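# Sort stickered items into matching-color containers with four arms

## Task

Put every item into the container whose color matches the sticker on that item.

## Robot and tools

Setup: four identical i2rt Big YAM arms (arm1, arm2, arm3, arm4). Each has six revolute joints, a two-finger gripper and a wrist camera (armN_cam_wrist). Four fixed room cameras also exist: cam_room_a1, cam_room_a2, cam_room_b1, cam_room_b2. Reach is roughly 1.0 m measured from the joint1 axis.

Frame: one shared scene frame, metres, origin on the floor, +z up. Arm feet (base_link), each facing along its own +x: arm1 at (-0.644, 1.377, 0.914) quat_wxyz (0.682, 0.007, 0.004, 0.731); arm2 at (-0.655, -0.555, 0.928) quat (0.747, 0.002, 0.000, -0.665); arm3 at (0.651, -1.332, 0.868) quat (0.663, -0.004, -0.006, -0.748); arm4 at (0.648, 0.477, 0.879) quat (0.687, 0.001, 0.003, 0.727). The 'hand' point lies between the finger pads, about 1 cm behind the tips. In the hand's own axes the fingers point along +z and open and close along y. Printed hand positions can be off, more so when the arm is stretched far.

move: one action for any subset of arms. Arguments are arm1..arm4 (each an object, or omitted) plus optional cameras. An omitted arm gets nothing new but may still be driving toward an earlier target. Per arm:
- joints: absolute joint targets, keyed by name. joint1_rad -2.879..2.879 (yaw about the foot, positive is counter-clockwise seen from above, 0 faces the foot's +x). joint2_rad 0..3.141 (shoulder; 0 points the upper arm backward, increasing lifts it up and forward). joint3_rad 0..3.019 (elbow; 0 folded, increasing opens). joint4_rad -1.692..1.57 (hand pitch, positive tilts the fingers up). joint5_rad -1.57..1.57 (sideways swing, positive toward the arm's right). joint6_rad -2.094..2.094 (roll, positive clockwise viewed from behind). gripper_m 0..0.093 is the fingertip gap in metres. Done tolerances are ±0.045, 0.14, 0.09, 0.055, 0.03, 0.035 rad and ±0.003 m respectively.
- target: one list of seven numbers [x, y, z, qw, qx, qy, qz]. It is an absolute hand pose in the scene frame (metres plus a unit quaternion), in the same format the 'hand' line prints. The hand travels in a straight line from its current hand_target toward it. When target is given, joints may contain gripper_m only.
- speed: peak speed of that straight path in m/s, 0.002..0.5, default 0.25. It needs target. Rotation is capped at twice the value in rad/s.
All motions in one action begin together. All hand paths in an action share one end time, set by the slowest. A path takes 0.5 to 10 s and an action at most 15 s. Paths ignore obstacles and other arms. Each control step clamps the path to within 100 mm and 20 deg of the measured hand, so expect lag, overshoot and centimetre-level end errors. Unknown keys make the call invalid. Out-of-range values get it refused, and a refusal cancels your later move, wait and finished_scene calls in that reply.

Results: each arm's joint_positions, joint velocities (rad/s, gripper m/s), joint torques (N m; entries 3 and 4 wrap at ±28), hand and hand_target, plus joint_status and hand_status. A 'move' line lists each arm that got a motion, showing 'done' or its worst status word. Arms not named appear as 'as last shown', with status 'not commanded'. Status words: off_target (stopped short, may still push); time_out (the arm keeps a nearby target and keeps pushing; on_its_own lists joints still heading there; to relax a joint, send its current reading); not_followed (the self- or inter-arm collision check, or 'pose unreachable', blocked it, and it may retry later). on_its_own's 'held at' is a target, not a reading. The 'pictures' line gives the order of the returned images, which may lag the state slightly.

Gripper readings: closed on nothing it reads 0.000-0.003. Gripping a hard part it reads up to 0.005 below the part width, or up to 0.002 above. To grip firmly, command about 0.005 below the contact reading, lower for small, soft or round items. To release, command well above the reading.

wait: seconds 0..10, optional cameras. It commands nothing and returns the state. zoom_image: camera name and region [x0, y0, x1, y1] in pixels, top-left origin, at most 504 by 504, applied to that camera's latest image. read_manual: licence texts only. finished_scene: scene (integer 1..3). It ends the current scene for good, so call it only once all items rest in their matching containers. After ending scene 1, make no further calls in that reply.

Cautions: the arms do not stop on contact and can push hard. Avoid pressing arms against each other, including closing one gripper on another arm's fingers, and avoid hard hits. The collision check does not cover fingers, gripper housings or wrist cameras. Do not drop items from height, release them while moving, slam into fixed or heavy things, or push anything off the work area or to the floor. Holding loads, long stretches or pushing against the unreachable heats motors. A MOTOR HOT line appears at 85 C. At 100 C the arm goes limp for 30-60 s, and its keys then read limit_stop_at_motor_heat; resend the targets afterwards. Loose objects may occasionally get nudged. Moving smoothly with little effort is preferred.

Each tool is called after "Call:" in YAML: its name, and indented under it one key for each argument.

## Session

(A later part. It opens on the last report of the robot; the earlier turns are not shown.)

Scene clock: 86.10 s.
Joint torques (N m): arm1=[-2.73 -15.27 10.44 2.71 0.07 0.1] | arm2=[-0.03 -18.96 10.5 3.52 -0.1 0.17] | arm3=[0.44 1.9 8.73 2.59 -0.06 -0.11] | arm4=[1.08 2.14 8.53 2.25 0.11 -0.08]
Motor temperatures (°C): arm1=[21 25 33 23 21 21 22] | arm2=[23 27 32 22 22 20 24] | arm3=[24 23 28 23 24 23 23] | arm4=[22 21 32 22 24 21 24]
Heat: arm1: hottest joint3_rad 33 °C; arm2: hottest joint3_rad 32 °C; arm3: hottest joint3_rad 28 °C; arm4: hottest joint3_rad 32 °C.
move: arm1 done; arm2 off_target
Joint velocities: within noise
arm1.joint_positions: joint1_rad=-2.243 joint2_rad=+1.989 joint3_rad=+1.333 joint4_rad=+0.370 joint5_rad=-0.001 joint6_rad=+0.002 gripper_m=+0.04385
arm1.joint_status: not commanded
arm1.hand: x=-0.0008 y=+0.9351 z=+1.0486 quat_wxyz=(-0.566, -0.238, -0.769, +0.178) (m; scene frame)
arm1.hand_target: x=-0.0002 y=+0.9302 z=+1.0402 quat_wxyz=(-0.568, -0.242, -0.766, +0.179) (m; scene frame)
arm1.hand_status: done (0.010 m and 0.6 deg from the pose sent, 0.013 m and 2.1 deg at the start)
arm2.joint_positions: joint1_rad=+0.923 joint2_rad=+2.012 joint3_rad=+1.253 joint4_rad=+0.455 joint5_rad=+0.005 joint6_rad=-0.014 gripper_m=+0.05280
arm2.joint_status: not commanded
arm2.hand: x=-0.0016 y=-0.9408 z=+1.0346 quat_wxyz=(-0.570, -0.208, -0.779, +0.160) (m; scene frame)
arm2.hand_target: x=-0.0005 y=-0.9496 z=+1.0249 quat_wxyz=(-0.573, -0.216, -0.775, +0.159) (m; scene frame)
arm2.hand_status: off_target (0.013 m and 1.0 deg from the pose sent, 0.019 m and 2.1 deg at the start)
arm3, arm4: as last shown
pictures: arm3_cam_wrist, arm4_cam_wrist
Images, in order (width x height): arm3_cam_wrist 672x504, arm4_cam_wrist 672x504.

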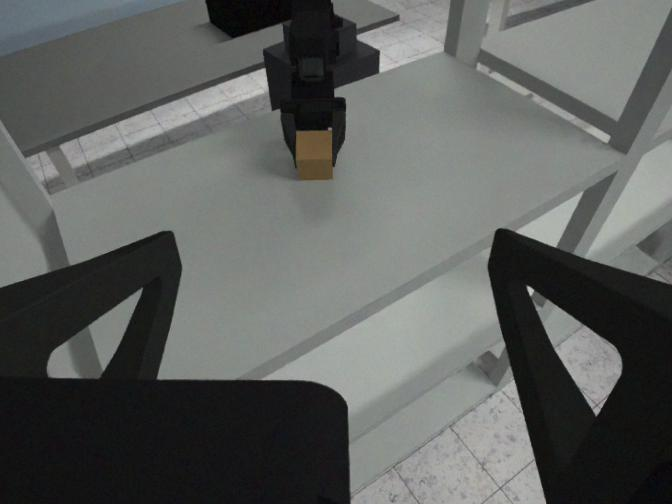

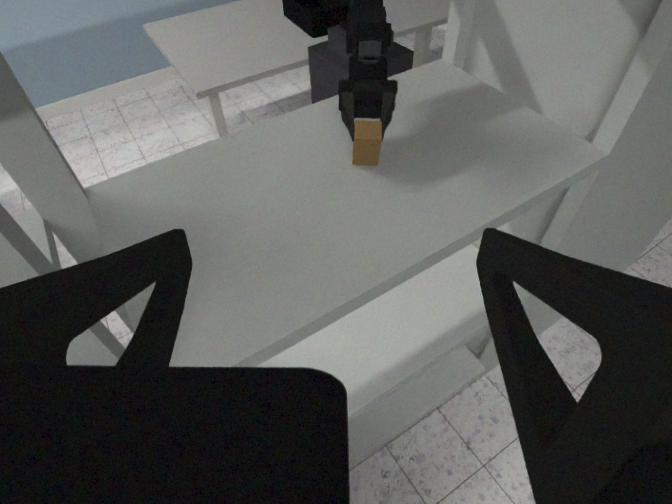

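Call:
move:
  arm1: {"joints":{"gripper_m":0.075}}
  arm2: {"joints":{"gripper_m":0.085}}
  cameras: ["arm1_cam_wrist","arm2_cam_wrist"]

Call:
move:
  arm1: {"target":[-0.31,1.145,1.2,0.568,0.242,0.767,-0.179],"speed":0.3}
  arm2: {"target":[-0.295,-0.772,1.2,0.573,0.2156,0.7746,-0.1595],"speed":0.3}
  arm3: {"target":[0.3,-1.121,1.19,0.156,-0.776,0.211,0.574],"speed":0.3}
  arm4: {"target":[0.3,0.72,1.19,0.179,-0.767,0.242,0.568],"speed":0.3}
  cameras: ["arm3_cam_wrist","arm4_cam_wrist","arm1_cam_wrist","arm2_cam_wrist"]

Call:
move:
  arm3: {"target":[0.08,-0.989,1.09,0.156,-0.776,0.211,0.574],"speed":0.25}
  arm4: {"target":[0.08,0.875,1.09,0.179,-0.767,0.242,0.568],"speed":0.25}
  cameras: ["arm3_cam_wrist","arm4_cam_wrist"]

Scene clock: 95.07 s.
Joint torques (N m): arm1=[-2.26 -16.03 10.39 2.62 0.11 0.11] | arm2=[0.03 -18.96 10.54 3.55 -0.1 0.18] | arm3=[0.5 2.08 8.68 2.58 -0.06 -0.12] | arm4=[0.97 2.14 8.57 2.17 0.12 -0.08]
Motor temperatures (°C): arm1=[21 26 33 23 21 21 22] | arm2=[23 27 32 23 22 20 24] | arm3=[24 23 28 23 24 23 23] | arm4=[22 21 32 22 24 21 24]
Heat: arm1: hottest joint3_rad 33 °C; arm2: hottest joint3_rad 32 °C; arm3: hottest joint3_rad 28 °C; arm4: hottest joint3_rad 32 °C.
move: arm1 done; arm2 done
Joint velocities: within noise
arm1.joint_positions: joint1_rad=-2.243 joint2_rad=+1.995 joint3_rad=+1.333 joint4_rad=+0.370 joint5_rad=+0.000 joint6_rad=+0.002 gripper_m=+0.07496
arm1.joint_status: all done
arm1.hand: x=-0.0008 y=+0.9350 z=+1.0443 quat_wxyz=(-0.564, -0.238, -0.771, +0.177) (m; scene frame)
arm1.hand_target: x=-0.0002 y=+0.9302 z=+1.0400 quat_wxyz=(-0.568, -0.242, -0.766, +0.179) (m; scene frame)
arm1.hand_status: not commanded
arm2.joint_positions: joint1_rad=+0.923 joint2_rad=+2.012 joint3_rad=+1.253 joint4_rad=+0.455 joint5_rad=+0.005 joint6_rad=-0.014 gripper_m=+0.08494
arm2.joint_status: all done
arm2.hand: x=-0.0016 y=-0.9408 z=+1.0346 quat_wxyz=(-0.570, -0.208, -0.779, +0.160) (m; scene frame)
arm2.hand_target: x=-0.0005 y=-0.9496 z=+1.0249 quat_wxyz=(-0.573, -0.216, -0.775, +0.159) (m; scene frame)
arm2.hand_status: not commanded
arm3, arm4: as last shown
pictures: arm1_cam_wrist, arm2_cam_wrist
Images, in order (width x height): arm1_cam_wrist 672x504, arm2_cam_wrist 672x504.

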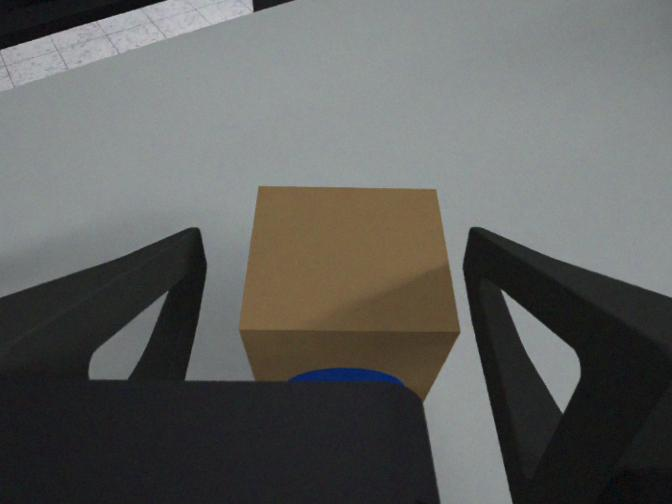

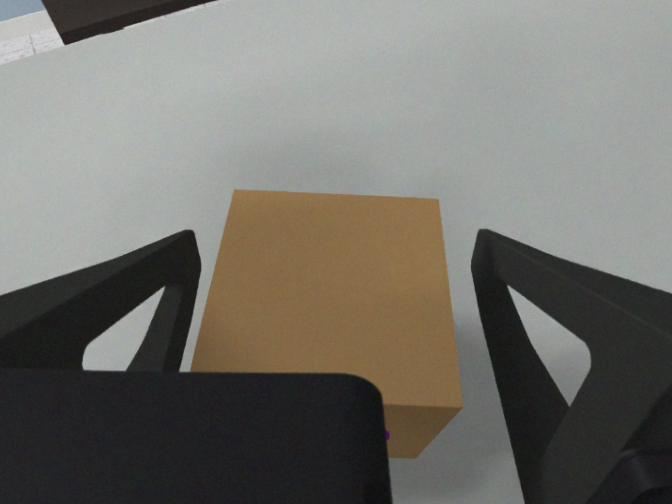

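Scene clock: 97.20 s.
Joint torques (N m): arm1=[-2.49 -0.15 12.04 1.51 0 0.06] | arm2=[0.38 -3.9 10.69 1.96 0.14 0.19] | arm3=[2.37 -3.72 9.73 2.58 0.01 -0.13] | arm4=[0.21 -3.96 9.84 2.15 0.19 -0.08]
Motor temperatures (°C): arm1=[21 26 33 23 21 21 22] | arm2=[23 27 32 22 22 20 24] | arm3=[24 23 28 23 24 23 23] | arm4=[22 21 32 22 24 21 24]
Heat: arm1: hottest joint3_rad 33 °C; arm2: hottest joint3_rad 32 °C; arm3: hottest joint3_rad 28 °C; arm4: hottest joint3_rad 32 °C.
move: arm1 done; arm2 off_target; arm3 done; arm4 done
Joint velocities: within noise
arm1.joint_positions: joint1_rad=-2.243 joint2_rad=+0.738 joint3_rad=+0.543 joint4_rad=-0.069 joint5_rad=-0.003 joint6_rad=+0.002 gripper_m=+0.07496
arm1.joint_status: not commanded
arm1.hand: x=-0.3084 y=+1.1487 z=+1.2045 quat_wxyz=(-0.574, -0.235, -0.763, +0.180) (m; scene frame)
arm1.hand_target: x=-0.3100 y=+1.1451 z=+1.2001 quat_wxyz=(-0.568, -0.242, -0.766, +0.179) (m; scene frame)
arm1.hand_status: done (0.006 m and 1.1 deg from the pose sent, 0.405 m and 0.8 deg at the start)
arm2.joint_positions: joint1_rad=+0.923 joint2_rad=+0.820 joint3_rad=+0.550 joint4_rad=+0.015 joint5_rad=+0.006 joint6_rad=-0.013 gripper_m=+0.08494
arm2.joint_status: not commanded
arm2.hand: x=-0.2929 y=-0.7708 z=+1.2176 quat_wxyz=(-0.589, -0.205, -0.764, +0.165) (m; scene frame)
arm2.hand_target: x=-0.2952 y=-0.7717 z=+1.2003 quat_wxyz=(-0.573, -0.216, -0.774, +0.160) (m; scene frame)
arm2.hand_status: off_target (0.018 m and 2.6 deg from the pose sent, 0.377 m and 1.0 deg at the start)
arm3.joint_positions: joint1_rad=-1.993 joint2_rad=+0.745 joint3_rad=+0.640 joint4_rad=-0.203 joint5_rad=+0.006 joint6_rad=-0.002 gripper_m=+0.09307
arm3.joint_status: not commanded
arm3.hand: x=+0.3038 y=-1.1162 z=+1.1862 quat_wxyz=(+0.156, -0.779, +0.221, +0.566) (m; scene frame)
arm3.hand_target: x=+0.3001 y=-1.1211 z=+1.1901 quat_wxyz=(+0.156, -0.776, +0.211, +0.574) (m; scene frame)
arm3.hand_status: done (0.007 m and 1.5 deg from the pose sent, 0.222 m and 4.7 deg at the start)
arm4.joint_positions: joint1_rad=+0.924 joint2_rad=+0.816 joint3_rad=+0.626 joint4_rad=-0.134 joint5_rad=+0.010 joint6_rad=+0.013 gripper_m=+0.09311
arm4.joint_status: not commanded
arm4.hand: x=+0.3000 y=+0.7153 z=+1.1820 quat_wxyz=(-0.169, +0.773, -0.245, -0.560) (m; scene frame)
arm4.hand_target: x=+0.3002 y=+0.7199 z=+1.1898 quat_wxyz=(-0.179, +0.767, -0.242, -0.567) (m; scene frame)
arm4.hand_status: done (0.009 m and 1.7 deg from the pose sent, 0.242 m and 4.9 deg at the start)
pictures: arm1_cam_wrist, arm2_cam_wrist, arm3_cam_wrist, arm4_cam_wrist
Images, in order (width x height): arm1_cam_wrist 672x504, arm2_cam_wrist 672x504, arm3_cam_wrist 672x504, arm4_cam_wrist 672x504.

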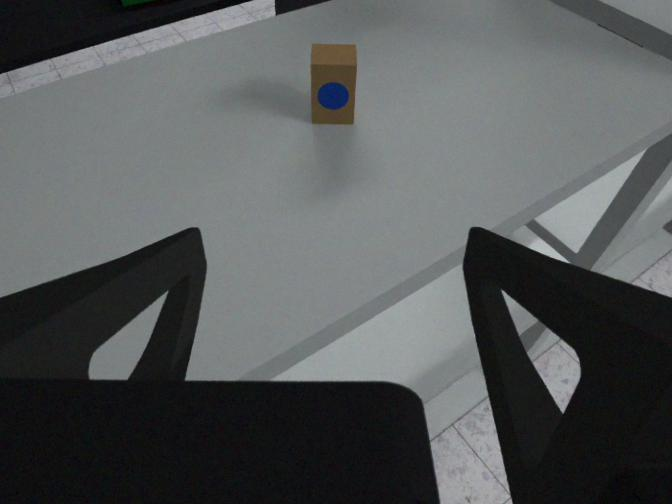

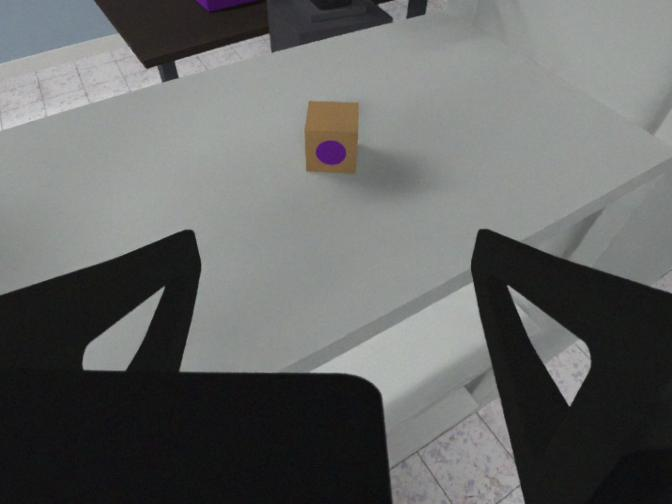

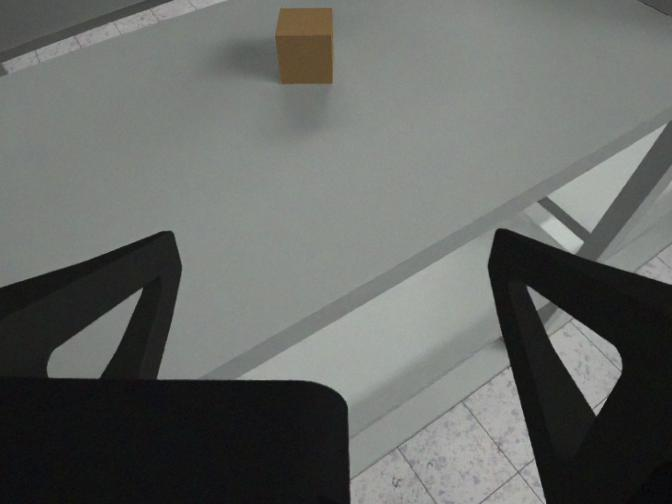

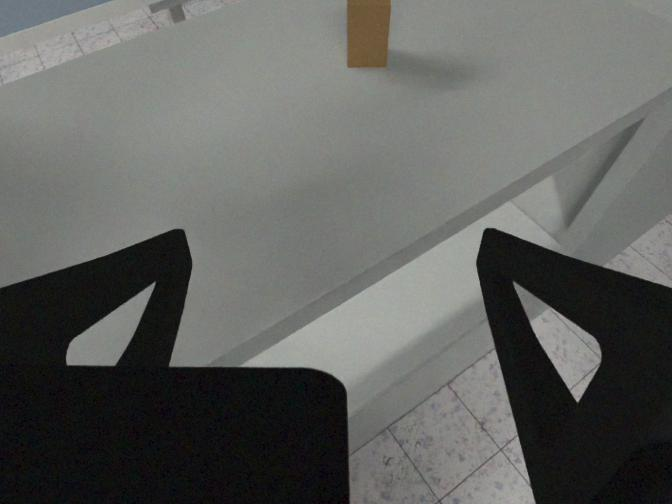

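Scene clock: 99.00 s.
Joint torques (N m): arm1=[-2.49 -0.15 12.07 1.46 -0.05 0.09] | arm2=[0.56 -3.84 10.63 1.96 0.14 0.19] | arm3=[1.79 -16.09 12.4 2.54 -0.1 -0.12] | arm4=[0.21 -15.91 11.29 2.1 0 -0.08]
Motor temperatures (°C): arm1=[21 26 33 23 21 21 22] | arm2=[23 26 32 22 22 20 24] | arm3=[24 23 28 23 24 23 23] | arm4=[22 21 32 22 24 21 24]
Heat: arm1: hottest joint3_rad 33 °C; arm2: hottest joint3_rad 32 °C; arm3: hottest joint3_rad 28 °C; arm4: hottest joint3_rad 32 °C.
move: arm3 off_target; arm4 off_target
Joint velocities: within noise
arm1, arm2: as last shown
arm3.joint_positions: joint1_rad=-1.993 joint2_rad=+1.608 joint3_rad=+0.983 joint4_rad=+0.268 joint5_rad=+0.001 joint6_rad=-0.004 gripper_m=+0.09307
arm3.joint_status: not commanded
arm3.hand: x=+0.0978 y=-0.9947 z=+1.0585 quat_wxyz=(+0.149, -0.793, +0.222, +0.547) (m; scene frame)
arm3.hand_target: x=+0.0818 y=-0.9902 z=+1.0905 quat_wxyz=(+0.156, -0.776, +0.211, +0.574) (m; scene frame)
arm3.hand_status: off_target (0.037 m and 3.9 deg from the pose sent, 0.275 m and 1.5 deg at the start)
arm4.joint_positions: joint1_rad=+0.915 joint2_rad=+1.693 joint3_rad=+1.058 joint4_rad=+0.279 joint5_rad=+0.009 joint6_rad=+0.010 gripper_m=+0.09311
arm4.joint_status: not commanded
arm4.hand: x=+0.0921 y=+0.8607 z=+1.0658 quat_wxyz=(-0.167, +0.781, -0.250, -0.547) (m; scene frame)
arm4.hand_target: x=+0.0816 y=+0.8739 z=+1.0902 quat_wxyz=(-0.179, +0.766, -0.242, -0.567) (m; scene frame)
arm4.hand_status: off_target (0.031 m and 3.3 deg from the pose sent, 0.287 m and 1.7 deg at the start)
pictures: arm3_cam_wrist, arm4_cam_wrist
Images, in order (width x height): arm3_cam_wrist 672x504, arm4_cam_wrist 672x504.

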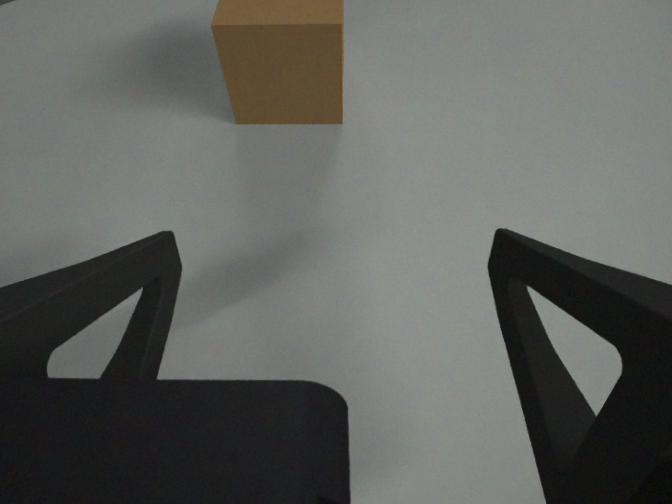

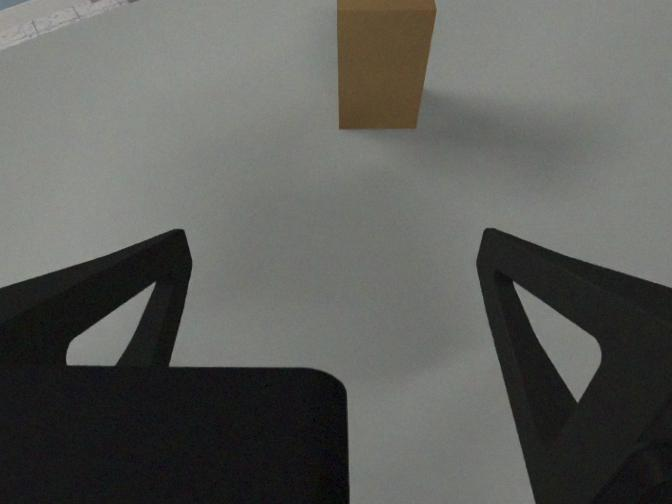

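Call:
move:
  arm3: {"target":[-0.03,-0.95,1.055,0.156,-0.776,0.211,0.574],"speed":0.15}
  arm4: {"target":[-0.013,0.966,1.055,0.179,-0.767,0.242,0.568],"speed":0.15}
  cameras: ["arm3_cam_wrist","arm4_cam_wrist"]

Scene clock: 109.70 s.
Joint torques (N m): arm1=[-3.37 -0.09 12.23 1.46 -0.1 0.1] | arm2=[0.62 -3.9 10.63 1.96 0.14 0.2] | arm3=[2.43 -20.31 12.6 1.55 0.11 -0.02] | arm4=[0.38 -20.95 11.82 1.09 -0.05 -0.1]
Motor temperatures (°C): arm1=[21 25 34 23 21 21 22] | arm2=[23 26 32 22 22 20 23] | arm3=[24 24 30 23 24 23 23] | arm4=[22 22 32 22 24 21 24]
Heat: arm1: hottest joint3_rad 34 °C; arm2: hottest joint3_rad 32 °C; arm3: hottest joint3_rad 30 °C; arm4: hottest joint3_rad 32 °C.
move: arm3 off_target; arm4 off_target
Joint velocities: within noise
arm1, arm2: as last shown
arm3.joint_positions: joint1_rad=-1.964 joint2_rad=+1.904 joint3_rad=+1.317 joint4_rad=+0.266 joint5_rad=+0.030 joint6_rad=-0.004 gripper_m=+0.09307
arm3.joint_status: not commanded
arm3.hand: x=-0.0112 y=-0.9493 z=+1.0373 quat_wxyz=(+0.156, -0.784, +0.217, +0.560) (m; scene frame)
arm3.hand_target: x=-0.0287 y=-0.9509 z=+1.0551 quat_wxyz=(+0.156, -0.776, +0.211, +0.574) (m; scene frame)
arm3.hand_status: off_target (0.026 m and 2.0 deg from the pose sent, 0.136 m and 4.0 deg at the start)
arm4.joint_positions: joint1_rad=+0.880 joint2_rad=+2.013 joint3_rad=+1.465 joint4_rad=+0.236 joint5_rad=-0.023 joint6_rad=+0.000 gripper_m=+0.09311
arm4.joint_status: not commanded
arm4.hand: x=-0.0039 y=+0.9534 z=+1.0486 quat_wxyz=(-0.173, +0.769, -0.247, -0.563) (m; scene frame)
arm4.hand_target: x=-0.0121 y=+0.9653 z=+1.0551 quat_wxyz=(-0.179, +0.766, -0.242, -0.568) (m; scene frame)
arm4.hand_status: off_target (0.017 m and 1.1 deg from the pose sent, 0.149 m and 3.3 deg at the start)
pictures: arm3_cam_wrist, arm4_cam_wrist
Images, in order (width x height): arm3_cam_wrist 672x504, arm4_cam_wrist 672x504.

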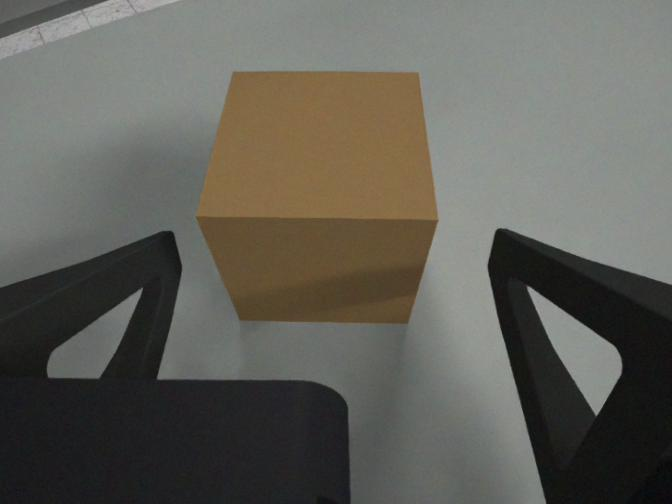

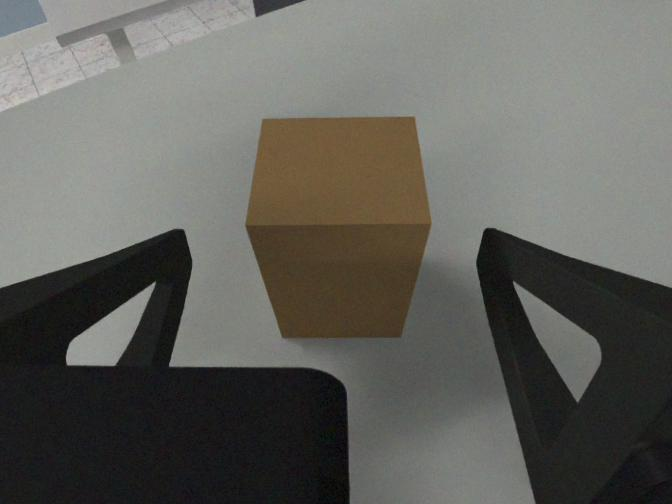

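Call:
move:
  arm3: {"target":[-0.045,-0.943,1.062,0.156,-0.776,0.211,0.574],"speed":0.15}
  arm4: {"target":[-0.028,0.976,1.056,0.179,-0.767,0.242,0.568],"speed":0.15}
  cameras: []

Call:
move:
  arm3: {"joints":{"gripper_m":0.03}}
  arm4: {"joints":{"gripper_m":0.022}}
  cameras: ["arm3_cam_wrist","arm4_cam_wrist"]

Scene clock: 116.90 s.
Joint torques (N m): arm1=[-3.02 -0.32 12.22 1.4 -0.04 0.05] | arm2=[0.44 -3.84 10.65 1.99 0.14 0.19] | arm3=[2.49 -20.37 12.81 1.48 0.12 -0.01] | arm4=[0.44 -20.72 12.08 1.07 0.02 -0.09]
Motor temperatures (°C): arm1=[21 25 34 23 21 21 22] | arm2=[23 26 32 22 22 20 23] | arm3=[24 24 30 23 24 23 23] | arm4=[22 23 35 22 24 21 24]
Heat: arm1: hottest joint3_rad 34 °C; arm2: hottest joint3_rad 32 °C; arm3: hottest joint3_rad 30 °C; arm4: hottest joint3_rad 35 °C.
move: arm3 off_target; arm4 off_target
Joint velocities: within noise
arm1, arm2: as last shown
arm3.joint_positions: joint1_rad=-1.964 joint2_rad=+1.926 joint3_rad=+1.383 joint4_rad=+0.229 joint5_rad=+0.032 joint6_rad=-0.004 gripper_m=+0.09307
arm3.joint_status: not commanded
arm3.hand: x=-0.0257 y=-0.9406 z=+1.0487 quat_wxyz=(+0.158, -0.782, +0.217, +0.562) (m; scene frame)
arm3.hand_target: x=-0.0437 y=-0.9439 z=+1.0622 quat_wxyz=(+0.156, -0.776, +0.211, +0.574) (m; scene frame)
arm3.hand_status: off_target (0.024 m and 1.6 deg from the pose sent, 0.042 m and 1.9 deg at the start)
arm4.joint_positions: joint1_rad=+0.880 joint2_rad=+2.047 joint3_rad=+1.536 joint4_rad=+0.205 joint5_rad=-0.023 joint6_rad=+0.000 gripper_m=+0.09311
arm4.joint_status: not commanded
arm4.hand: x=-0.0185 y=+0.9641 z=+1.0547 quat_wxyz=(-0.173, +0.768, -0.246, -0.566) (m; scene frame)
arm4.hand_target: x=-0.0271 y=+0.9752 z=+1.0561 quat_wxyz=(-0.179, +0.766, -0.242, -0.568) (m; scene frame)
arm4.hand_status: off_target (0.015 m and 0.9 deg from the pose sent, 0.034 m and 1.1 deg at the start)
pictures: none
No camera images: "cameras" was empty.

Scene clock: 117.57 s.
Joint torques (N m): arm1=[-2.73 0.73 12.23 1.36 -0.06 0.06] | arm2=[0.44 -3.9 10.66 1.98 0.14 0.19] | arm3=[2.55 -20.37 12.81 1.55 0.09 -0.01] | arm4=[0.85 -21.01 12.11 1.13 -0.03 -0.06]
Motor temperatures (°C): arm1=[21 25 34 23 21 21 22] | arm2=[23 26 32 22 22 20 23] | arm3=[24 24 30 23 24 23 23] | arm4=[22 23 35 22 24 21 24]
Heat: arm1: hottest joint3_rad 34 °C; arm2: hottest joint3_rad 32 °C; arm3: hottest joint3_rad 30 °C; arm4: hottest joint3_rad 35 °C.
move: arm3 off_target; arm4 off_target
Joint velocities: within noise
arm1, arm2: as last shown
arm3.joint_positions: joint1_rad=-1.963 joint2_rad=+1.926 joint3_rad=+1.383 joint4_rad=+0.228 joint5_rad=+0.033 joint6_rad=-0.004 gripper_m=+0.05294
arm3.joint_status: gripper_m off_target (ended at +0.05297, target +0.03000)
arm3.hand: x=-0.0257 y=-0.9408 z=+1.0486 quat_wxyz=(+0.158, -0.782, +0.217, +0.562) (m; scene frame)
arm3.hand_target: x=-0.0436 y=-0.9439 z=+1.0621 quat_wxyz=(+0.156, -0.776, +0.211, +0.574) (m; scene frame)
arm3.hand_status: not commanded
arm4.joint_positions: joint1_rad=+0.880 joint2_rad=+2.048 joint3_rad=+1.537 joint4_rad=+0.205 joint5_rad=-0.023 joint6_rad=-0.003 gripper_m=+0.04427
arm4.joint_status: gripper_m off_target (ended at +0.04429, target +0.02200)
arm4.hand: x=-0.0184 y=+0.9645 z=+1.0546 quat_wxyz=(-0.174, +0.768, -0.246, -0.565) (m; scene frame)
arm4.hand_target: x=-0.0270 y=+0.9754 z=+1.0559 quat_wxyz=(-0.179, +0.766, -0.242, -0.568) (m; scene frame)
arm4.hand_status: not commanded
pictures: arm3_cam_wrist, arm4_cam_wrist
Images, in order (width x height): arm3_cam_wrist 672x504, arm4_cam_wrist 672x504.

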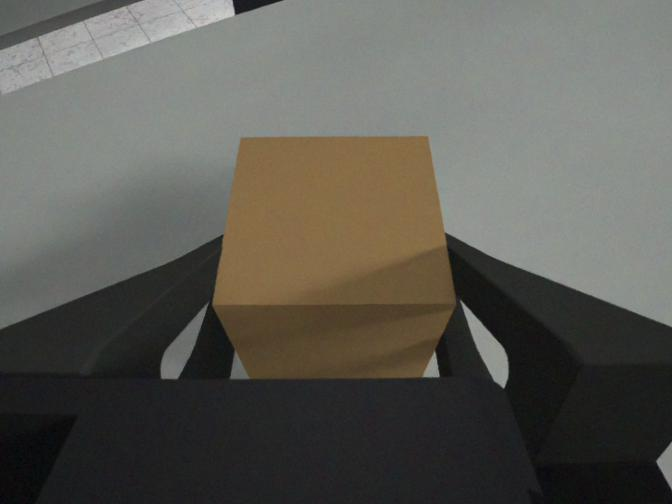

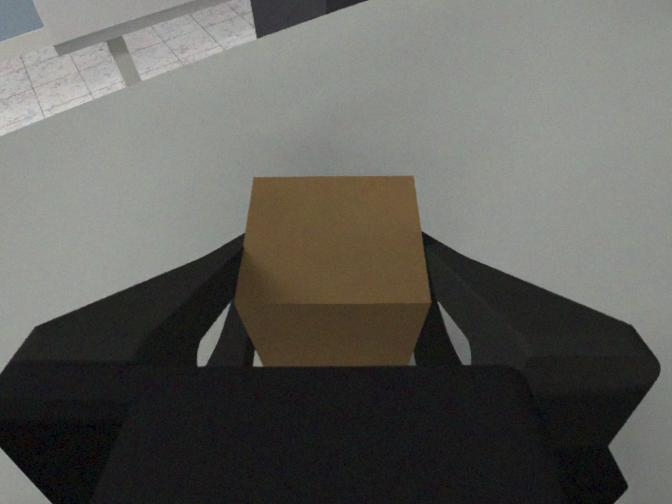

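Call:
move:
  arm3: {"target":[0.3,-1.121,1.2,0.156,-0.776,0.211,0.574],"speed":0.4}
  arm4: {"target":[0.3,0.72,1.2,0.179,-0.767,0.242,0.568],"speed":0.4}
  cameras: []

Call:
move:
  arm3: {"joints":{"joint2_rad":0.5,"joint3_rad":0.95,"joint4_rad":-0.75}}
  arm4: {"joints":{"joint2_rad":0.5,"joint3_rad":0.95,"joint4_rad":-0.75}}
  cameras: []

Call:
move:
  arm3: {"joints":{"joint1_rad":1.77,"joint2_rad":0.95,"joint3_rad":1.2,"joint4_rad":-1.5,"joint5_rad":0,"joint6_rad":0}}
  arm4: {"joints":{"joint1_rad":-1.86,"joint2_rad":0.95,"joint3_rad":1.2,"joint4_rad":-1.5,"joint5_rad":0,"joint6_rad":0}}
  cameras: ["arm3_cam_wrist","arm4_cam_wrist"]

Call:
move:
  arm3: {"target":[1.18,-1.27,0.91,0,0,1,0],"speed":0.45}
  arm4: {"target":[1.15,0.33,0.91,0,0,1,0],"speed":0.45}
  cameras: ["arm3_cam_wrist","arm4_cam_wrist"]

Scene clock: 132.27 s.
Joint torques (N m): arm1=[-2.32 0.21 12.27 1.37 -0.04 0.08] | arm2=[0.44 -3.72 10.66 1.96 0.14 0.19] | arm3=[0.38 -3.43 9.92 1.76 -0.08 -0.11] | arm4=[1.32 -3.19 9.85 1.24 0.24 0.05]
Motor temperatures (°C): arm1=[21 25 35 23 21 21 21] | arm2=[23 25 32 22 22 20 23] | arm3=[24 24 30 23 24 23 24] | arm4=[22 24 36 22 24 21 25]
Heat: arm1: hottest joint3_rad 35 °C; arm2: hottest joint3_rad 32 °C; arm3: hottest joint3_rad 30 °C; arm4: hottest joint3_rad 36 °C.
move: arm3 done; arm4 done
Joint velocities: within noise
arm1, arm2: as last shown
arm3.joint_positions: joint1_rad=-1.964 joint2_rad=+0.739 joint3_rad=+0.663 joint4_rad=-0.211 joint5_rad=+0.009 joint6_rad=-0.004 gripper_m=+0.05294
arm3.joint_status: not commanded
arm3.hand: x=+0.2976 y=-1.1253 z=+1.2011 quat_wxyz=(+0.152, -0.776, +0.208, +0.576) (m; scene frame)
arm3.hand_target: x=+0.3000 y=-1.1211 z=+1.1999 quat_wxyz=(+0.156, -0.776, +0.211, +0.574) (m; scene frame)
arm3.hand_status: done (0.005 m and 0.6 deg from the pose sent, 0.402 m and 1.7 deg at the start)
arm4.joint_positions: joint1_rad=+0.909 joint2_rad=+0.801 joint3_rad=+0.652 joint4_rad=-0.135 joint5_rad=+0.010 joint6_rad=-0.003 gripper_m=+0.04427
arm4.joint_status: not commanded
arm4.hand: x=+0.3028 y=+0.7210 z=+1.2031 quat_wxyz=(-0.182, +0.762, -0.242, -0.572) (m; scene frame)
arm4.hand_target: x=+0.3001 y=+0.7200 z=+1.2001 quat_wxyz=(-0.179, +0.766, -0.242, -0.568) (m; scene frame)
arm4.hand_status: done (0.004 m and 0.8 deg from the pose sent, 0.427 m and 0.7 deg at the start)
pictures: none
No camera images: "cameras" was empty.

Scene clock: 133.70 s.
Joint torques (N m): arm1=[-2.43 -0.15 12.19 1.4 -0.06 0.07] | arm2=[0.56 -3.84 10.63 1.99 0.15 0.19] | arm3=[0.5 0.38 10.95 1.8 -0.07 -0.1] | arm4=[1.49 0.56 9.35 1.17 0.22 0.05]
Motor temperatures (°C): arm1=[21 25 35 23 21 21 21] | arm2=[23 25 32 22 22 20 23] | arm3=[24 24 30 23 24 23 24] | arm4=[22 24 36 22 24 21 25]
Heat: arm1: hottest joint3_rad 35 °C; arm2: hottest joint3_rad 32 °C; arm3: hottest joint3_rad 30 °C; arm4: hottest joint3_rad 36 °C.
move: arm3 done; arm4 done
Joint velocities: within noise
arm1, arm2: as last shown
arm3.joint_positions: joint1_rad=-1.965 joint2_rad=+0.502 joint3_rad=+0.932 joint4_rad=-0.748 joint5_rad=+0.009 joint6_rad=-0.004 gripper_m=+0.05294
arm3.joint_status: all done
arm3.hand: x=+0.3857 y=-1.1733 z=+1.3191 quat_wxyz=(+0.149, -0.785, +0.211, +0.564) (m; scene frame)
arm3.hand_target: x=+0.3895 y=-1.1714 z=+1.3297 quat_wxyz=(+0.155, -0.779, +0.212, +0.570) (m; scene frame)
arm3.hand_status: not commanded
arm4.joint_positions: joint1_rad=+0.909 joint2_rad=+0.500 joint3_rad=+0.943 joint4_rad=-0.742 joint5_rad=+0.010 joint6_rad=-0.003 gripper_m=+0.04427
arm4.joint_status: all done
arm4.hand: x=+0.4011 y=+0.6539 z=+1.3421 quat_wxyz=(-0.180, +0.766, -0.243, -0.567) (m; scene frame)
arm4.hand_target: x=+0.4013 y=+0.6520 z=+1.3441 quat_wxyz=(-0.179, +0.767, -0.242, -0.567) (m; scene frame)
arm4.hand_status: not commanded
pictures: none
No camera images: "cameras" was empty.

Scene clock: 136.27 s.
Joint torques (N m): arm1=[-2.84 0.09 12.14 1.44 -0.06 0.06] | arm2=[0.5 -3.72 10.63 1.96 0.15 0.19] | arm3=[1.79 -6.3 12.29 0.29 0.13 -0.01] | arm4=[0.85 -6.59 10.97 0.03 0.08 0.06]
Motor temperatures (°C): arm1=[21 25 35 23 21 21 21] | arm2=[23 25 32 22 22 20 23] | arm3=[24 24 30 23 24 23 24] | arm4=[22 24 36 22 24 21 25]
Heat: arm1: hottest joint3_rad 35 °C; arm2: hottest joint3_rad 32 °C; arm3: hottest joint3_rad 30 °C; arm4: hottest joint3_rad 36 °C.
move: arm3 done; arm4 done
Joint velocities: within noise
arm1, arm2: as last shown
arm3.joint_positions: joint1_rad=+1.761 joint2_rad=+0.963 joint3_rad=+1.160 joint4_rad=-1.494 joint5_rad=-0.002 joint6_rad=-0.004 gripper_m=+0.05296
arm3.joint_status: all done
arm3.hand: x=+0.9529 y=-1.3063 z=+1.1838 quat_wxyz=(-0.137, +0.038, -0.990, +0.001) (m; scene frame)
arm3.hand_target: x=+0.9547 y=-1.3035 z=+1.2048 quat_wxyz=(-0.160, +0.040, -0.986, +0.001) (m; scene frame)
arm3.hand_status: not commanded
arm4.joint_positions: joint1_rad=-1.860 joint2_rad=+0.965 joint3_rad=+1.166 joint4_rad=-1.490 joint5_rad=+0.001 joint6_rad=-0.003 gripper_m=+0.04433
arm4.joint_status: all done
arm4.hand: x=+0.9463 y=+0.4075 z=+1.1967 quat_wxyz=(-0.137, -0.113, -0.984, +0.019) (m; scene frame)
arm4.hand_target: x=+0.9462 y=+0.4076 z=+1.2153 quat_wxyz=(-0.157, -0.114, -0.981, +0.021) (m; scene frame)
arm4.hand_status: not commanded
pictures: arm3_cam_wrist, arm4_cam_wrist
Images, in order (width x height): arm3_cam_wrist 672x504, arm4_cam_wrist 672x504.

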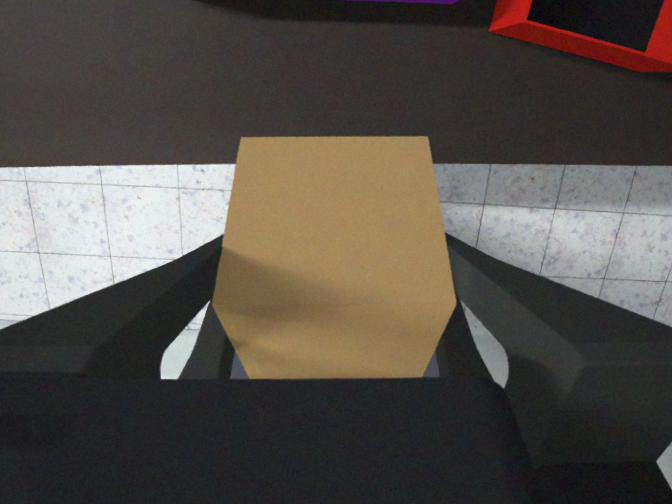

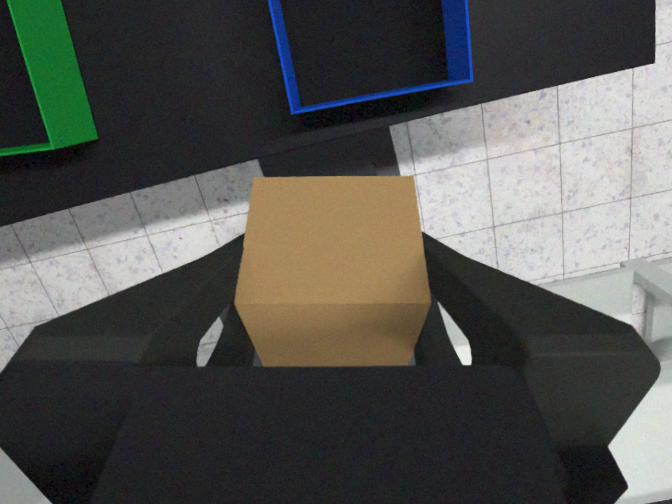

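Scene clock: 137.93 s.
Joint torques (N m): arm1=[-2.55 -0.32 12.22 1.39 -0.03 0.07] | arm2=[0.5 -3.78 10.65 1.95 0.14 0.2] | arm3=[1.9 -20.54 10.95 -0.23 -0.04 0.03] | arm4=[0.32 -19.02 9.81 -0.01 0.18 -0.08]
Motor temperatures (°C): arm1=[21 25 35 23 21 21 21] | arm2=[23 25 32 22 22 20 23] | arm3=[24 24 31 23 24 23 24] | arm4=[22 24 36 22 24 21 25]
Heat: arm1: hottest joint3_rad 35 °C; arm2: hottest joint3_rad 32 °C; arm3: hottest joint3_rad 31 °C; arm4: hottest joint3_rad 36 °C.
move: arm3 off_target; arm4 off_target
Joint velocities: within noise
arm1.joint_positions: joint1_rad=-2.243 joint2_rad=+0.738 joint3_rad=+0.543 joint4_rad=-0.069 joint5_rad=-0.003 joint6_rad=+0.002 gripper_m=+0.07496
arm1.joint_status: not commanded
arm1.hand: x=-0.3084 y=+1.1487 z=+1.2045 quat_wxyz=(-0.574, -0.235, -0.763, +0.180) (m; scene frame)
arm1.hand_target: x=-0.3100 y=+1.1451 z=+1.2001 quat_wxyz=(-0.568, -0.242, -0.766, +0.179) (m; scene frame)
arm1.hand_status: not commanded
arm2.joint_positions: joint1_rad=+0.923 joint2_rad=+0.820 joint3_rad=+0.550 joint4_rad=+0.015 joint5_rad=+0.006 joint6_rad=-0.013 gripper_m=+0.08494
arm2.joint_status: not commanded
arm2.hand: x=-0.2929 y=-0.7708 z=+1.2176 quat_wxyz=(-0.589, -0.205, -0.764, +0.165) (m; scene frame)
arm2.hand_target: x=-0.2952 y=-0.7717 z=+1.2003 quat_wxyz=(-0.573, -0.216, -0.774, +0.160) (m; scene frame)
arm2.hand_status: not commanded
arm3.joint_positions: joint1_rad=+1.789 joint2_rad=+1.880 joint3_rad=+1.318 joint4_rad=-1.072 joint5_rad=-0.012 joint6_rad=+0.103 gripper_m=+0.05296
arm3.joint_status: not commanded
arm3.hand: x=+1.1577 y=-1.2801 z=+0.8868 quat_wxyz=(+0.031, -0.003, -0.999, +0.004) (m; scene frame)
arm3.hand_target: x=+1.1787 y=-1.2700 z=+0.9105 quat_wxyz=(+0.000, +0.000, -1.000, +0.000) (m; scene frame)
arm3.hand_status: off_target (0.034 m and 3.6 deg from the pose sent, 0.358 m and 16.3 deg at the start)
arm4.joint_positions: joint1_rad=-1.906 joint2_rad=+1.862 joint3_rad=+1.276 joint4_rad=-1.036 joint5_rad=-0.007 joint6_rad=-0.271 gripper_m=+0.04433
arm4.joint_status: not commanded
arm4.hand: x=+1.1298 y=+0.3401 z=+0.8921 quat_wxyz=(+0.026, -0.004, -1.000, -0.009) (m; scene frame)
arm4.hand_target: x=+1.1490 y=+0.3302 z=+0.9105 quat_wxyz=(+0.000, +0.000, -1.000, +0.000) (m; scene frame)
arm4.hand_status: off_target (0.029 m and 3.2 deg from the pose sent, 0.360 m and 20.6 deg at the start)
pictures: arm3_cam_wrist, arm4_cam_wrist
Images, in order (width x height): arm3_cam_wrist 672x504, arm4_cam_wrist 672x504.

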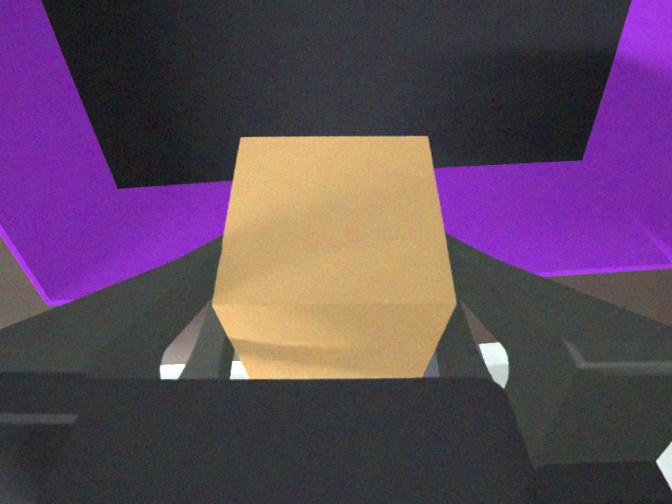

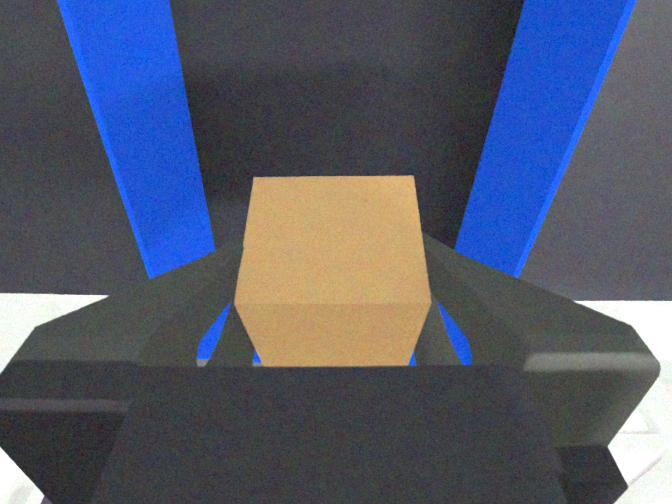

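Call:
move:
  arm3: {"target":[1.172,-1.277,0.775,0,0,1,0],"speed":0.3}
  arm4: {"target":[1.15,0.332,0.775,0,0,1,0],"speed":0.3}
  cameras: ["arm3_cam_wrist","arm4_cam_wrist"]

Call:
move:
  arm3: {"target":[1.17,-1.277,0.74,0,0,1,0],"speed":0.12}
  arm4: {"target":[1.15,0.332,0.74,0,0,1,0],"speed":0.12}
  cameras: ["arm3_cam_wrist","arm4_cam_wrist"]

Scene clock: 145.87 s.
Joint torques (N m): arm1=[-2.02 0.03 12.16 1.4 -0.05 0.07] | arm2=[0.38 -3.9 10.65 2.02 0.15 0.19] | arm3=[1.44 -19.72 6.13 0.39 0.09 -0.05] | arm4=[0.97 -20.37 6.13 0.25 0.14 -0.05]
Motor temperatures (°C): arm1=[21 24 35 23 21 21 21] | arm2=[23 25 32 22 22 20 23] | arm3=[24 24 31 23 24 23 24] | arm4=[22 24 36 22 24 21 26]
Heat: arm1: hottest joint3_rad 35 °C; arm2: hottest joint3_rad 32 °C; arm3: hottest joint3_rad 31 °C; arm4: hottest joint3_rad 36 °C.
move: arm3 done; arm4 off_target
Joint velocities: within noise
arm1, arm2: as last shown
arm3.joint_positions: joint1_rad=+1.789 joint2_rad=+2.061 joint3_rad=+1.249 joint4_rad=-0.772 joint5_rad=-0.015 joint6_rad=+0.103 gripper_m=+0.05296
arm3.joint_status: not commanded
arm3.hand: x=+1.1680 y=-1.2802 z=+0.7749 quat_wxyz=(+0.007, -0.003, -1.000, +0.000) (m; scene frame)
arm3.hand_target: x=+1.1719 y=-1.2769 z=+0.7750 quat_wxyz=(+0.000, +0.000, -1.000, +0.000) (m; scene frame)
arm3.hand_status: done (0.005 m and 0.9 deg from the pose sent, 0.113 m and 3.6 deg at the start)
arm4.joint_positions: joint1_rad=-1.906 joint2_rad=+2.088 joint3_rad=+1.232 joint4_rad=-0.745 joint5_rad=-0.007 joint6_rad=-0.272 gripper_m=+0.04433
arm4.joint_status: not commanded
arm4.hand: x=+1.1389 y=+0.3369 z=+0.7671 quat_wxyz=(+0.016, -0.004, -1.000, -0.006) (m; scene frame)
arm4.hand_target: x=+1.1499 y=+0.3320 z=+0.7752 quat_wxyz=(+0.000, +0.000, -1.000, +0.000) (m; scene frame)
arm4.hand_status: off_target (0.014 m and 2.0 deg from the pose sent, 0.119 m and 3.2 deg at the start)
pictures: arm3_cam_wrist, arm4_cam_wrist
Images, in order (width x height): arm3_cam_wrist 672x504, arm4_cam_wrist 672x504.

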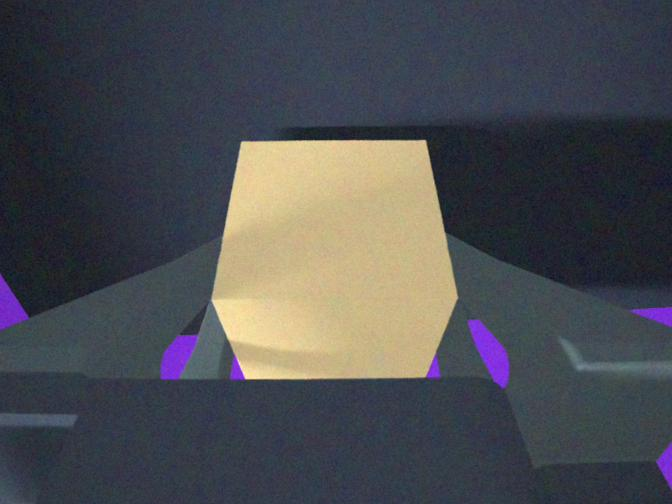

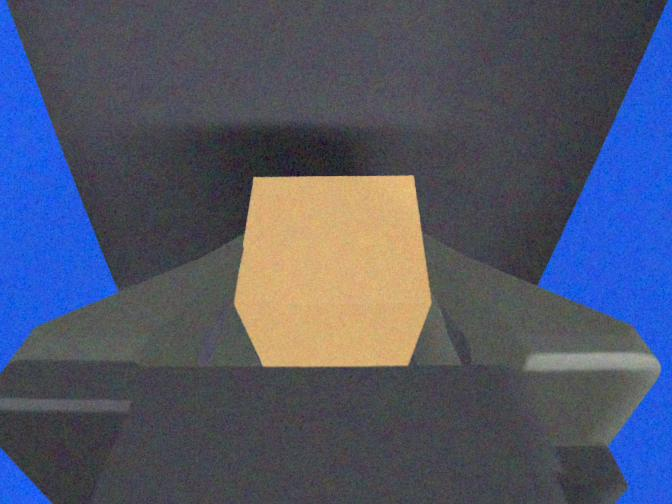

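Scene clock: 146.83 s.
Joint torques (N m): arm1=[-2.96 0.26 12.3 1.36 -0.04 0.04] | arm2=[0.44 -3.78 10.63 1.99 0.15 0.19] | arm3=[1.44 -14.51 4.98 1.29 0.09 -0.04] | arm4=[0.44 -16.67 6.01 0.58 0.1 -0.05]
Motor temperatures (°C): arm1=[21 24 35 23 21 21 21] | arm2=[23 25 32 22 22 20 23] | arm3=[24 24 31 23 24 23 24] | arm4=[22 24 36 22 24 21 26]
Heat: arm1: hottest joint3_rad 35 °C; arm2: hottest joint3_rad 32 °C; arm3: hottest joint3_rad 31 °C; arm4: hottest joint3_rad 36 °C.
move: arm3 off_target; arm4 off_target
Joint velocities: within noise
arm1, arm2: as last shown
arm3.joint_positions: joint1_rad=+1.789 joint2_rad=+2.062 joint3_rad=+1.249 joint4_rad=-0.718 joint5_rad=-0.015 joint6_rad=+0.103 gripper_m=+0.05296
arm3.joint_status: not commanded
arm3.hand: x=+1.1813 y=-1.2789 z=+0.7747 quat_wxyz=(-0.020, -0.003, -1.000, -0.003) (m; scene frame)
arm3.hand_target: x=+1.1682 y=-1.2773 z=+0.7419 quat_wxyz=(+0.000, +0.000, -1.000, +0.000) (m; scene frame)
arm3.hand_status: off_target (0.036 m and 2.3 deg from the pose sent, 0.035 m and 0.8 deg at the start)
arm4.joint_positions: joint1_rad=-1.906 joint2_rad=+2.114 joint3_rad=+1.232 joint4_rad=-0.680 joint5_rad=-0.006 joint6_rad=-0.272 gripper_m=+0.04433
arm4.joint_status: not commanded
arm4.hand: x=+1.1483 y=+0.3339 z=+0.7540 quat_wxyz=(-0.003, -0.004, -1.000, +0.000) (m; scene frame)
arm4.hand_target: x=+1.1496 y=+0.3321 z=+0.7404 quat_wxyz=(+0.000, +0.000, -1.000, +0.000) (m; scene frame)
arm4.hand_status: off_target (0.014 m and 0.5 deg from the pose sent, 0.030 m and 2.0 deg at the start)
pictures: arm3_cam_wrist, arm4_cam_wrist
Images, in order (width x height): arm3_cam_wrist 672x504, arm4_cam_wrist 672x504.

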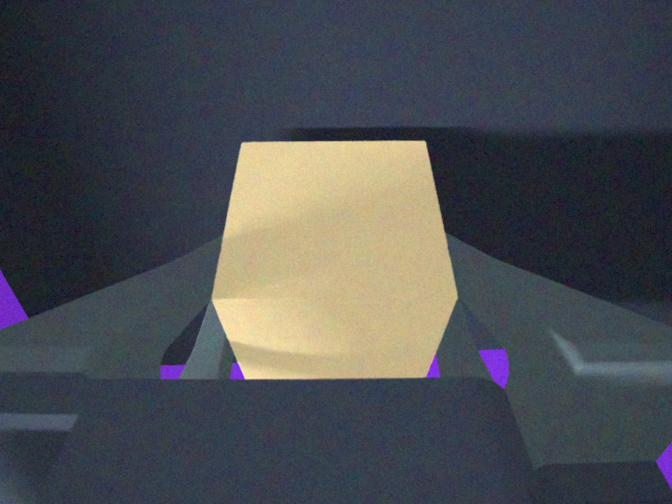

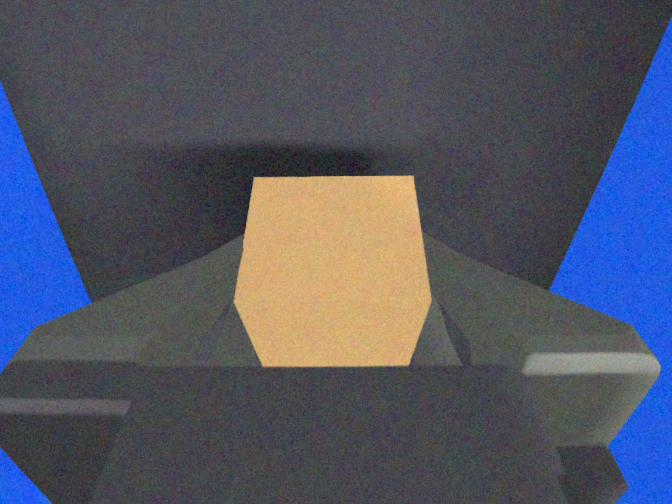

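Call:
move:
  arm3: {"joints":{"gripper_m":0.085}}
  arm4: {"joints":{"gripper_m":0.075}}
  cameras: []

Call:
move:
  arm3: {"target":[1.13,-1.27,1.0,0,0,1,0],"speed":0.35}
  arm4: {"target":[1.1,0.34,1.0,0,0,1,0],"speed":0.35}
  cameras: ["arm3_cam_wrist","arm4_cam_wrist","cam_room_a1","cam_room_a2"]

Scene clock: 153.17 s.
Joint torques (N m): arm1=[-2.96 -0.26 11.93 1.52 -0.02 0.07] | arm2=[0.56 -3.72 10.67 1.98 0.14 0.19] | arm3=[1.44 -20.01 5.39 0.29 0.1 -0.04] | arm4=[0.62 -17.9 5.94 0.4 0.11 -0.03]
Motor temperatures (°C): arm1=[21 24 35 23 21 21 21] | arm2=[23 25 32 22 22 20 23] | arm3=[24 24 30 23 24 23 24] | arm4=[22 24 35 22 24 21 26]
Heat: arm1: hottest joint3_rad 35 °C; arm2: hottest joint3_rad 32 °C; arm3: hottest joint3_rad 30 °C; arm4: hottest joint3_rad 35 °C.
move: arm3 done; arm4 done
Joint velocities: within noise
arm1, arm2: as last shown
arm3.joint_positions: joint1_rad=+1.789 joint2_rad=+2.118 joint3_rad=+1.239 joint4_rad=-0.696 joint5_rad=-0.015 joint6_rad=+0.103 gripper_m=+0.08496
arm3.joint_status: all done
arm3.hand: x=+1.1678 y=-1.2807 z=+0.7437 quat_wxyz=(+0.002, -0.003, -1.000, +0.000) (m; scene frame)
arm3.hand_target: x=+1.1683 y=-1.2773 z=+0.7420 quat_wxyz=(+0.000, +0.000, -1.000, +0.000) (m; scene frame)
arm3.hand_status: not commanded
arm4.joint_positions: joint1_rad=-1.906 joint2_rad=+2.122 joint3_rad=+1.232 joint4_rad=-0.676 joint5_rad=-0.006 joint6_rad=-0.272 gripper_m=+0.07491
arm4.joint_status: all done
arm4.hand: x=+1.1471 y=+0.3342 z=+0.7501 quat_wxyz=(-0.001, -0.004, -1.000, +0.000) (m; scene frame)
arm4.hand_target: x=+1.1496 y=+0.3321 z=+0.7404 quat_wxyz=(+0.000, +0.000, -1.000, +0.000) (m; scene frame)
arm4.hand_status: not commanded
pictures: none
No camera images: "cameras" was empty.

Scene clock: 154.63 s.
Joint torques (N m): arm1=[-2.55 0.32 12.04 1.28 -0.02 0.11] | arm2=[0.38 -3.9 10.63 1.96 0.15 0.19] | arm3=[2.14 -15.33 11.12 -0.44 0.07 0.03] | arm4=[0.15 -14.86 9.95 -0.29 0.1 -0.06]
Motor temperatures (°C): arm1=[21 24 35 23 21 21 21] | arm2=[23 25 32 22 22 20 23] | arm3=[24 25 30 23 24 23 24] | arm4=[22 24 35 22 24 21 26]
Heat: arm1: hottest joint3_rad 35 °C; arm2: hottest joint3_rad 32 °C; arm3: hottest joint3_rad 30 °C; arm4: hottest joint3_rad 35 °C.
move: arm3 off_target; arm4 off_target
Joint velocities: within noise
arm1, arm2: as last shown
arm3.joint_positions: joint1_rad=+1.797 joint2_rad=+1.645 joint3_rad=+1.290 joint4_rad=-1.237 joint5_rad=-0.015 joint6_rad=+0.112 gripper_m=+0.08496
arm3.joint_status: not commanded
arm3.hand: x=+1.1184 y=-1.2781 z=+0.9899 quat_wxyz=(+0.011, -0.003, -1.000, +0.001) (m; scene frame)
arm3.hand_target: x=+1.1295 y=-1.2700 z=+1.0000 quat_wxyz=(+0.000, +0.000, -1.000, +0.000) (m; scene frame)
arm3.hand_status: off_target (0.017 m and 1.3 deg from the pose sent, 0.259 m and 0.4 deg at the start)
arm4.joint_positions: joint1_rad=-1.917 joint2_rad=+1.625 joint3_rad=+1.241 joint4_rad=-1.199 joint5_rad=-0.006 joint6_rad=-0.282 gripper_m=+0.07491
arm4.joint_status: not commanded
arm4.hand: x=+1.0908 y=+0.3464 z=+0.9913 quat_wxyz=(+0.007, -0.004, -1.000, -0.003) (m; scene frame)
arm4.hand_target: x=+1.0998 y=+0.3401 z=+1.0001 quat_wxyz=(+0.000, +0.000, -1.000, +0.000) (m; scene frame)
arm4.hand_status: off_target (0.014 m and 1.0 deg from the pose sent, 0.254 m and 0.4 deg at the start)
pictures: arm3_cam_wrist, arm4_cam_wrist, cam_room_a1, cam_room_a2
Images, in order (width x height): arm3_cam_wrist 672x504, arm4_cam_wrist 672x504, cam_room_a1 672x504, cam_room_a2 672x504.

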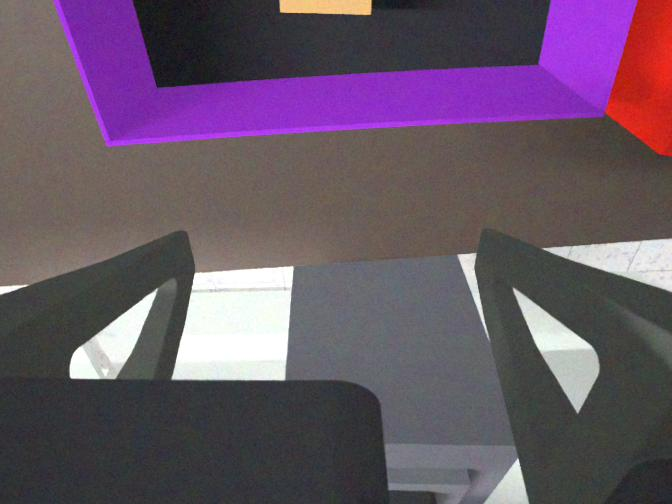

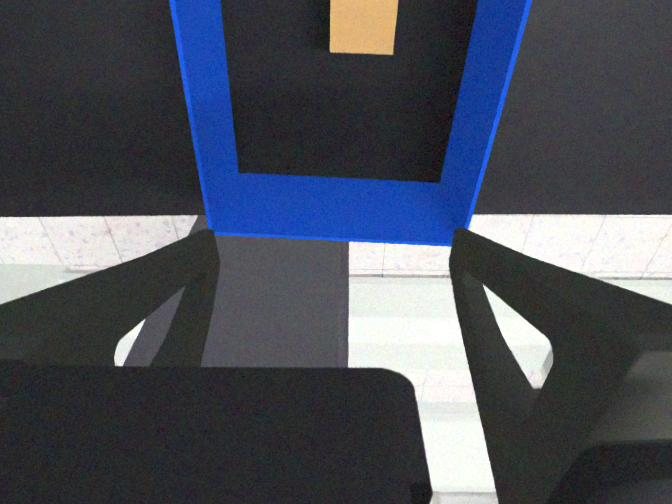

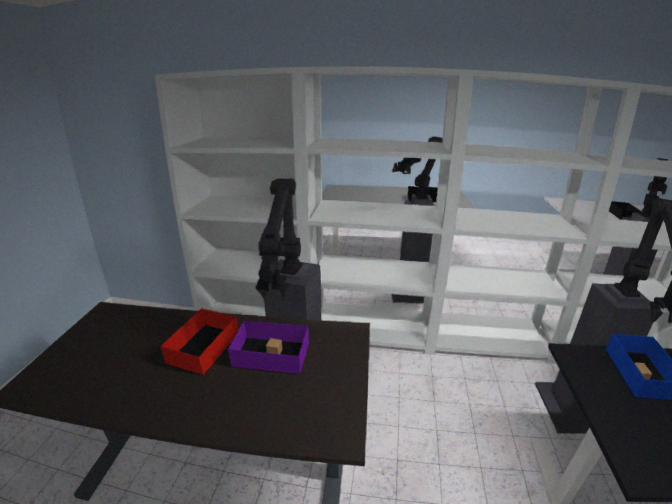

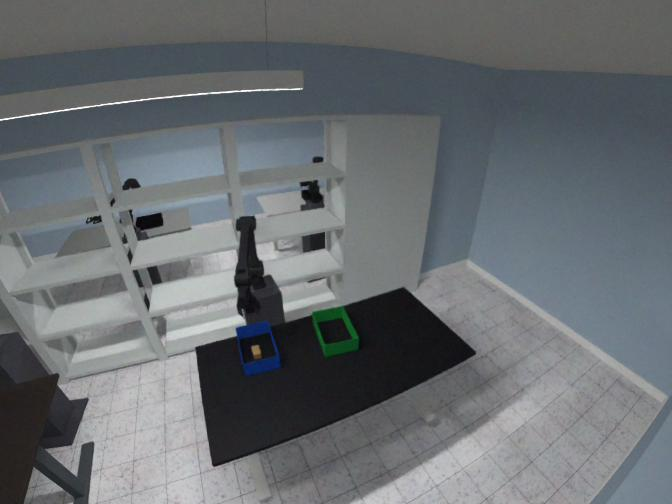

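Call:
finished_scene:
  scene: 2

The scene is finished: the task was done.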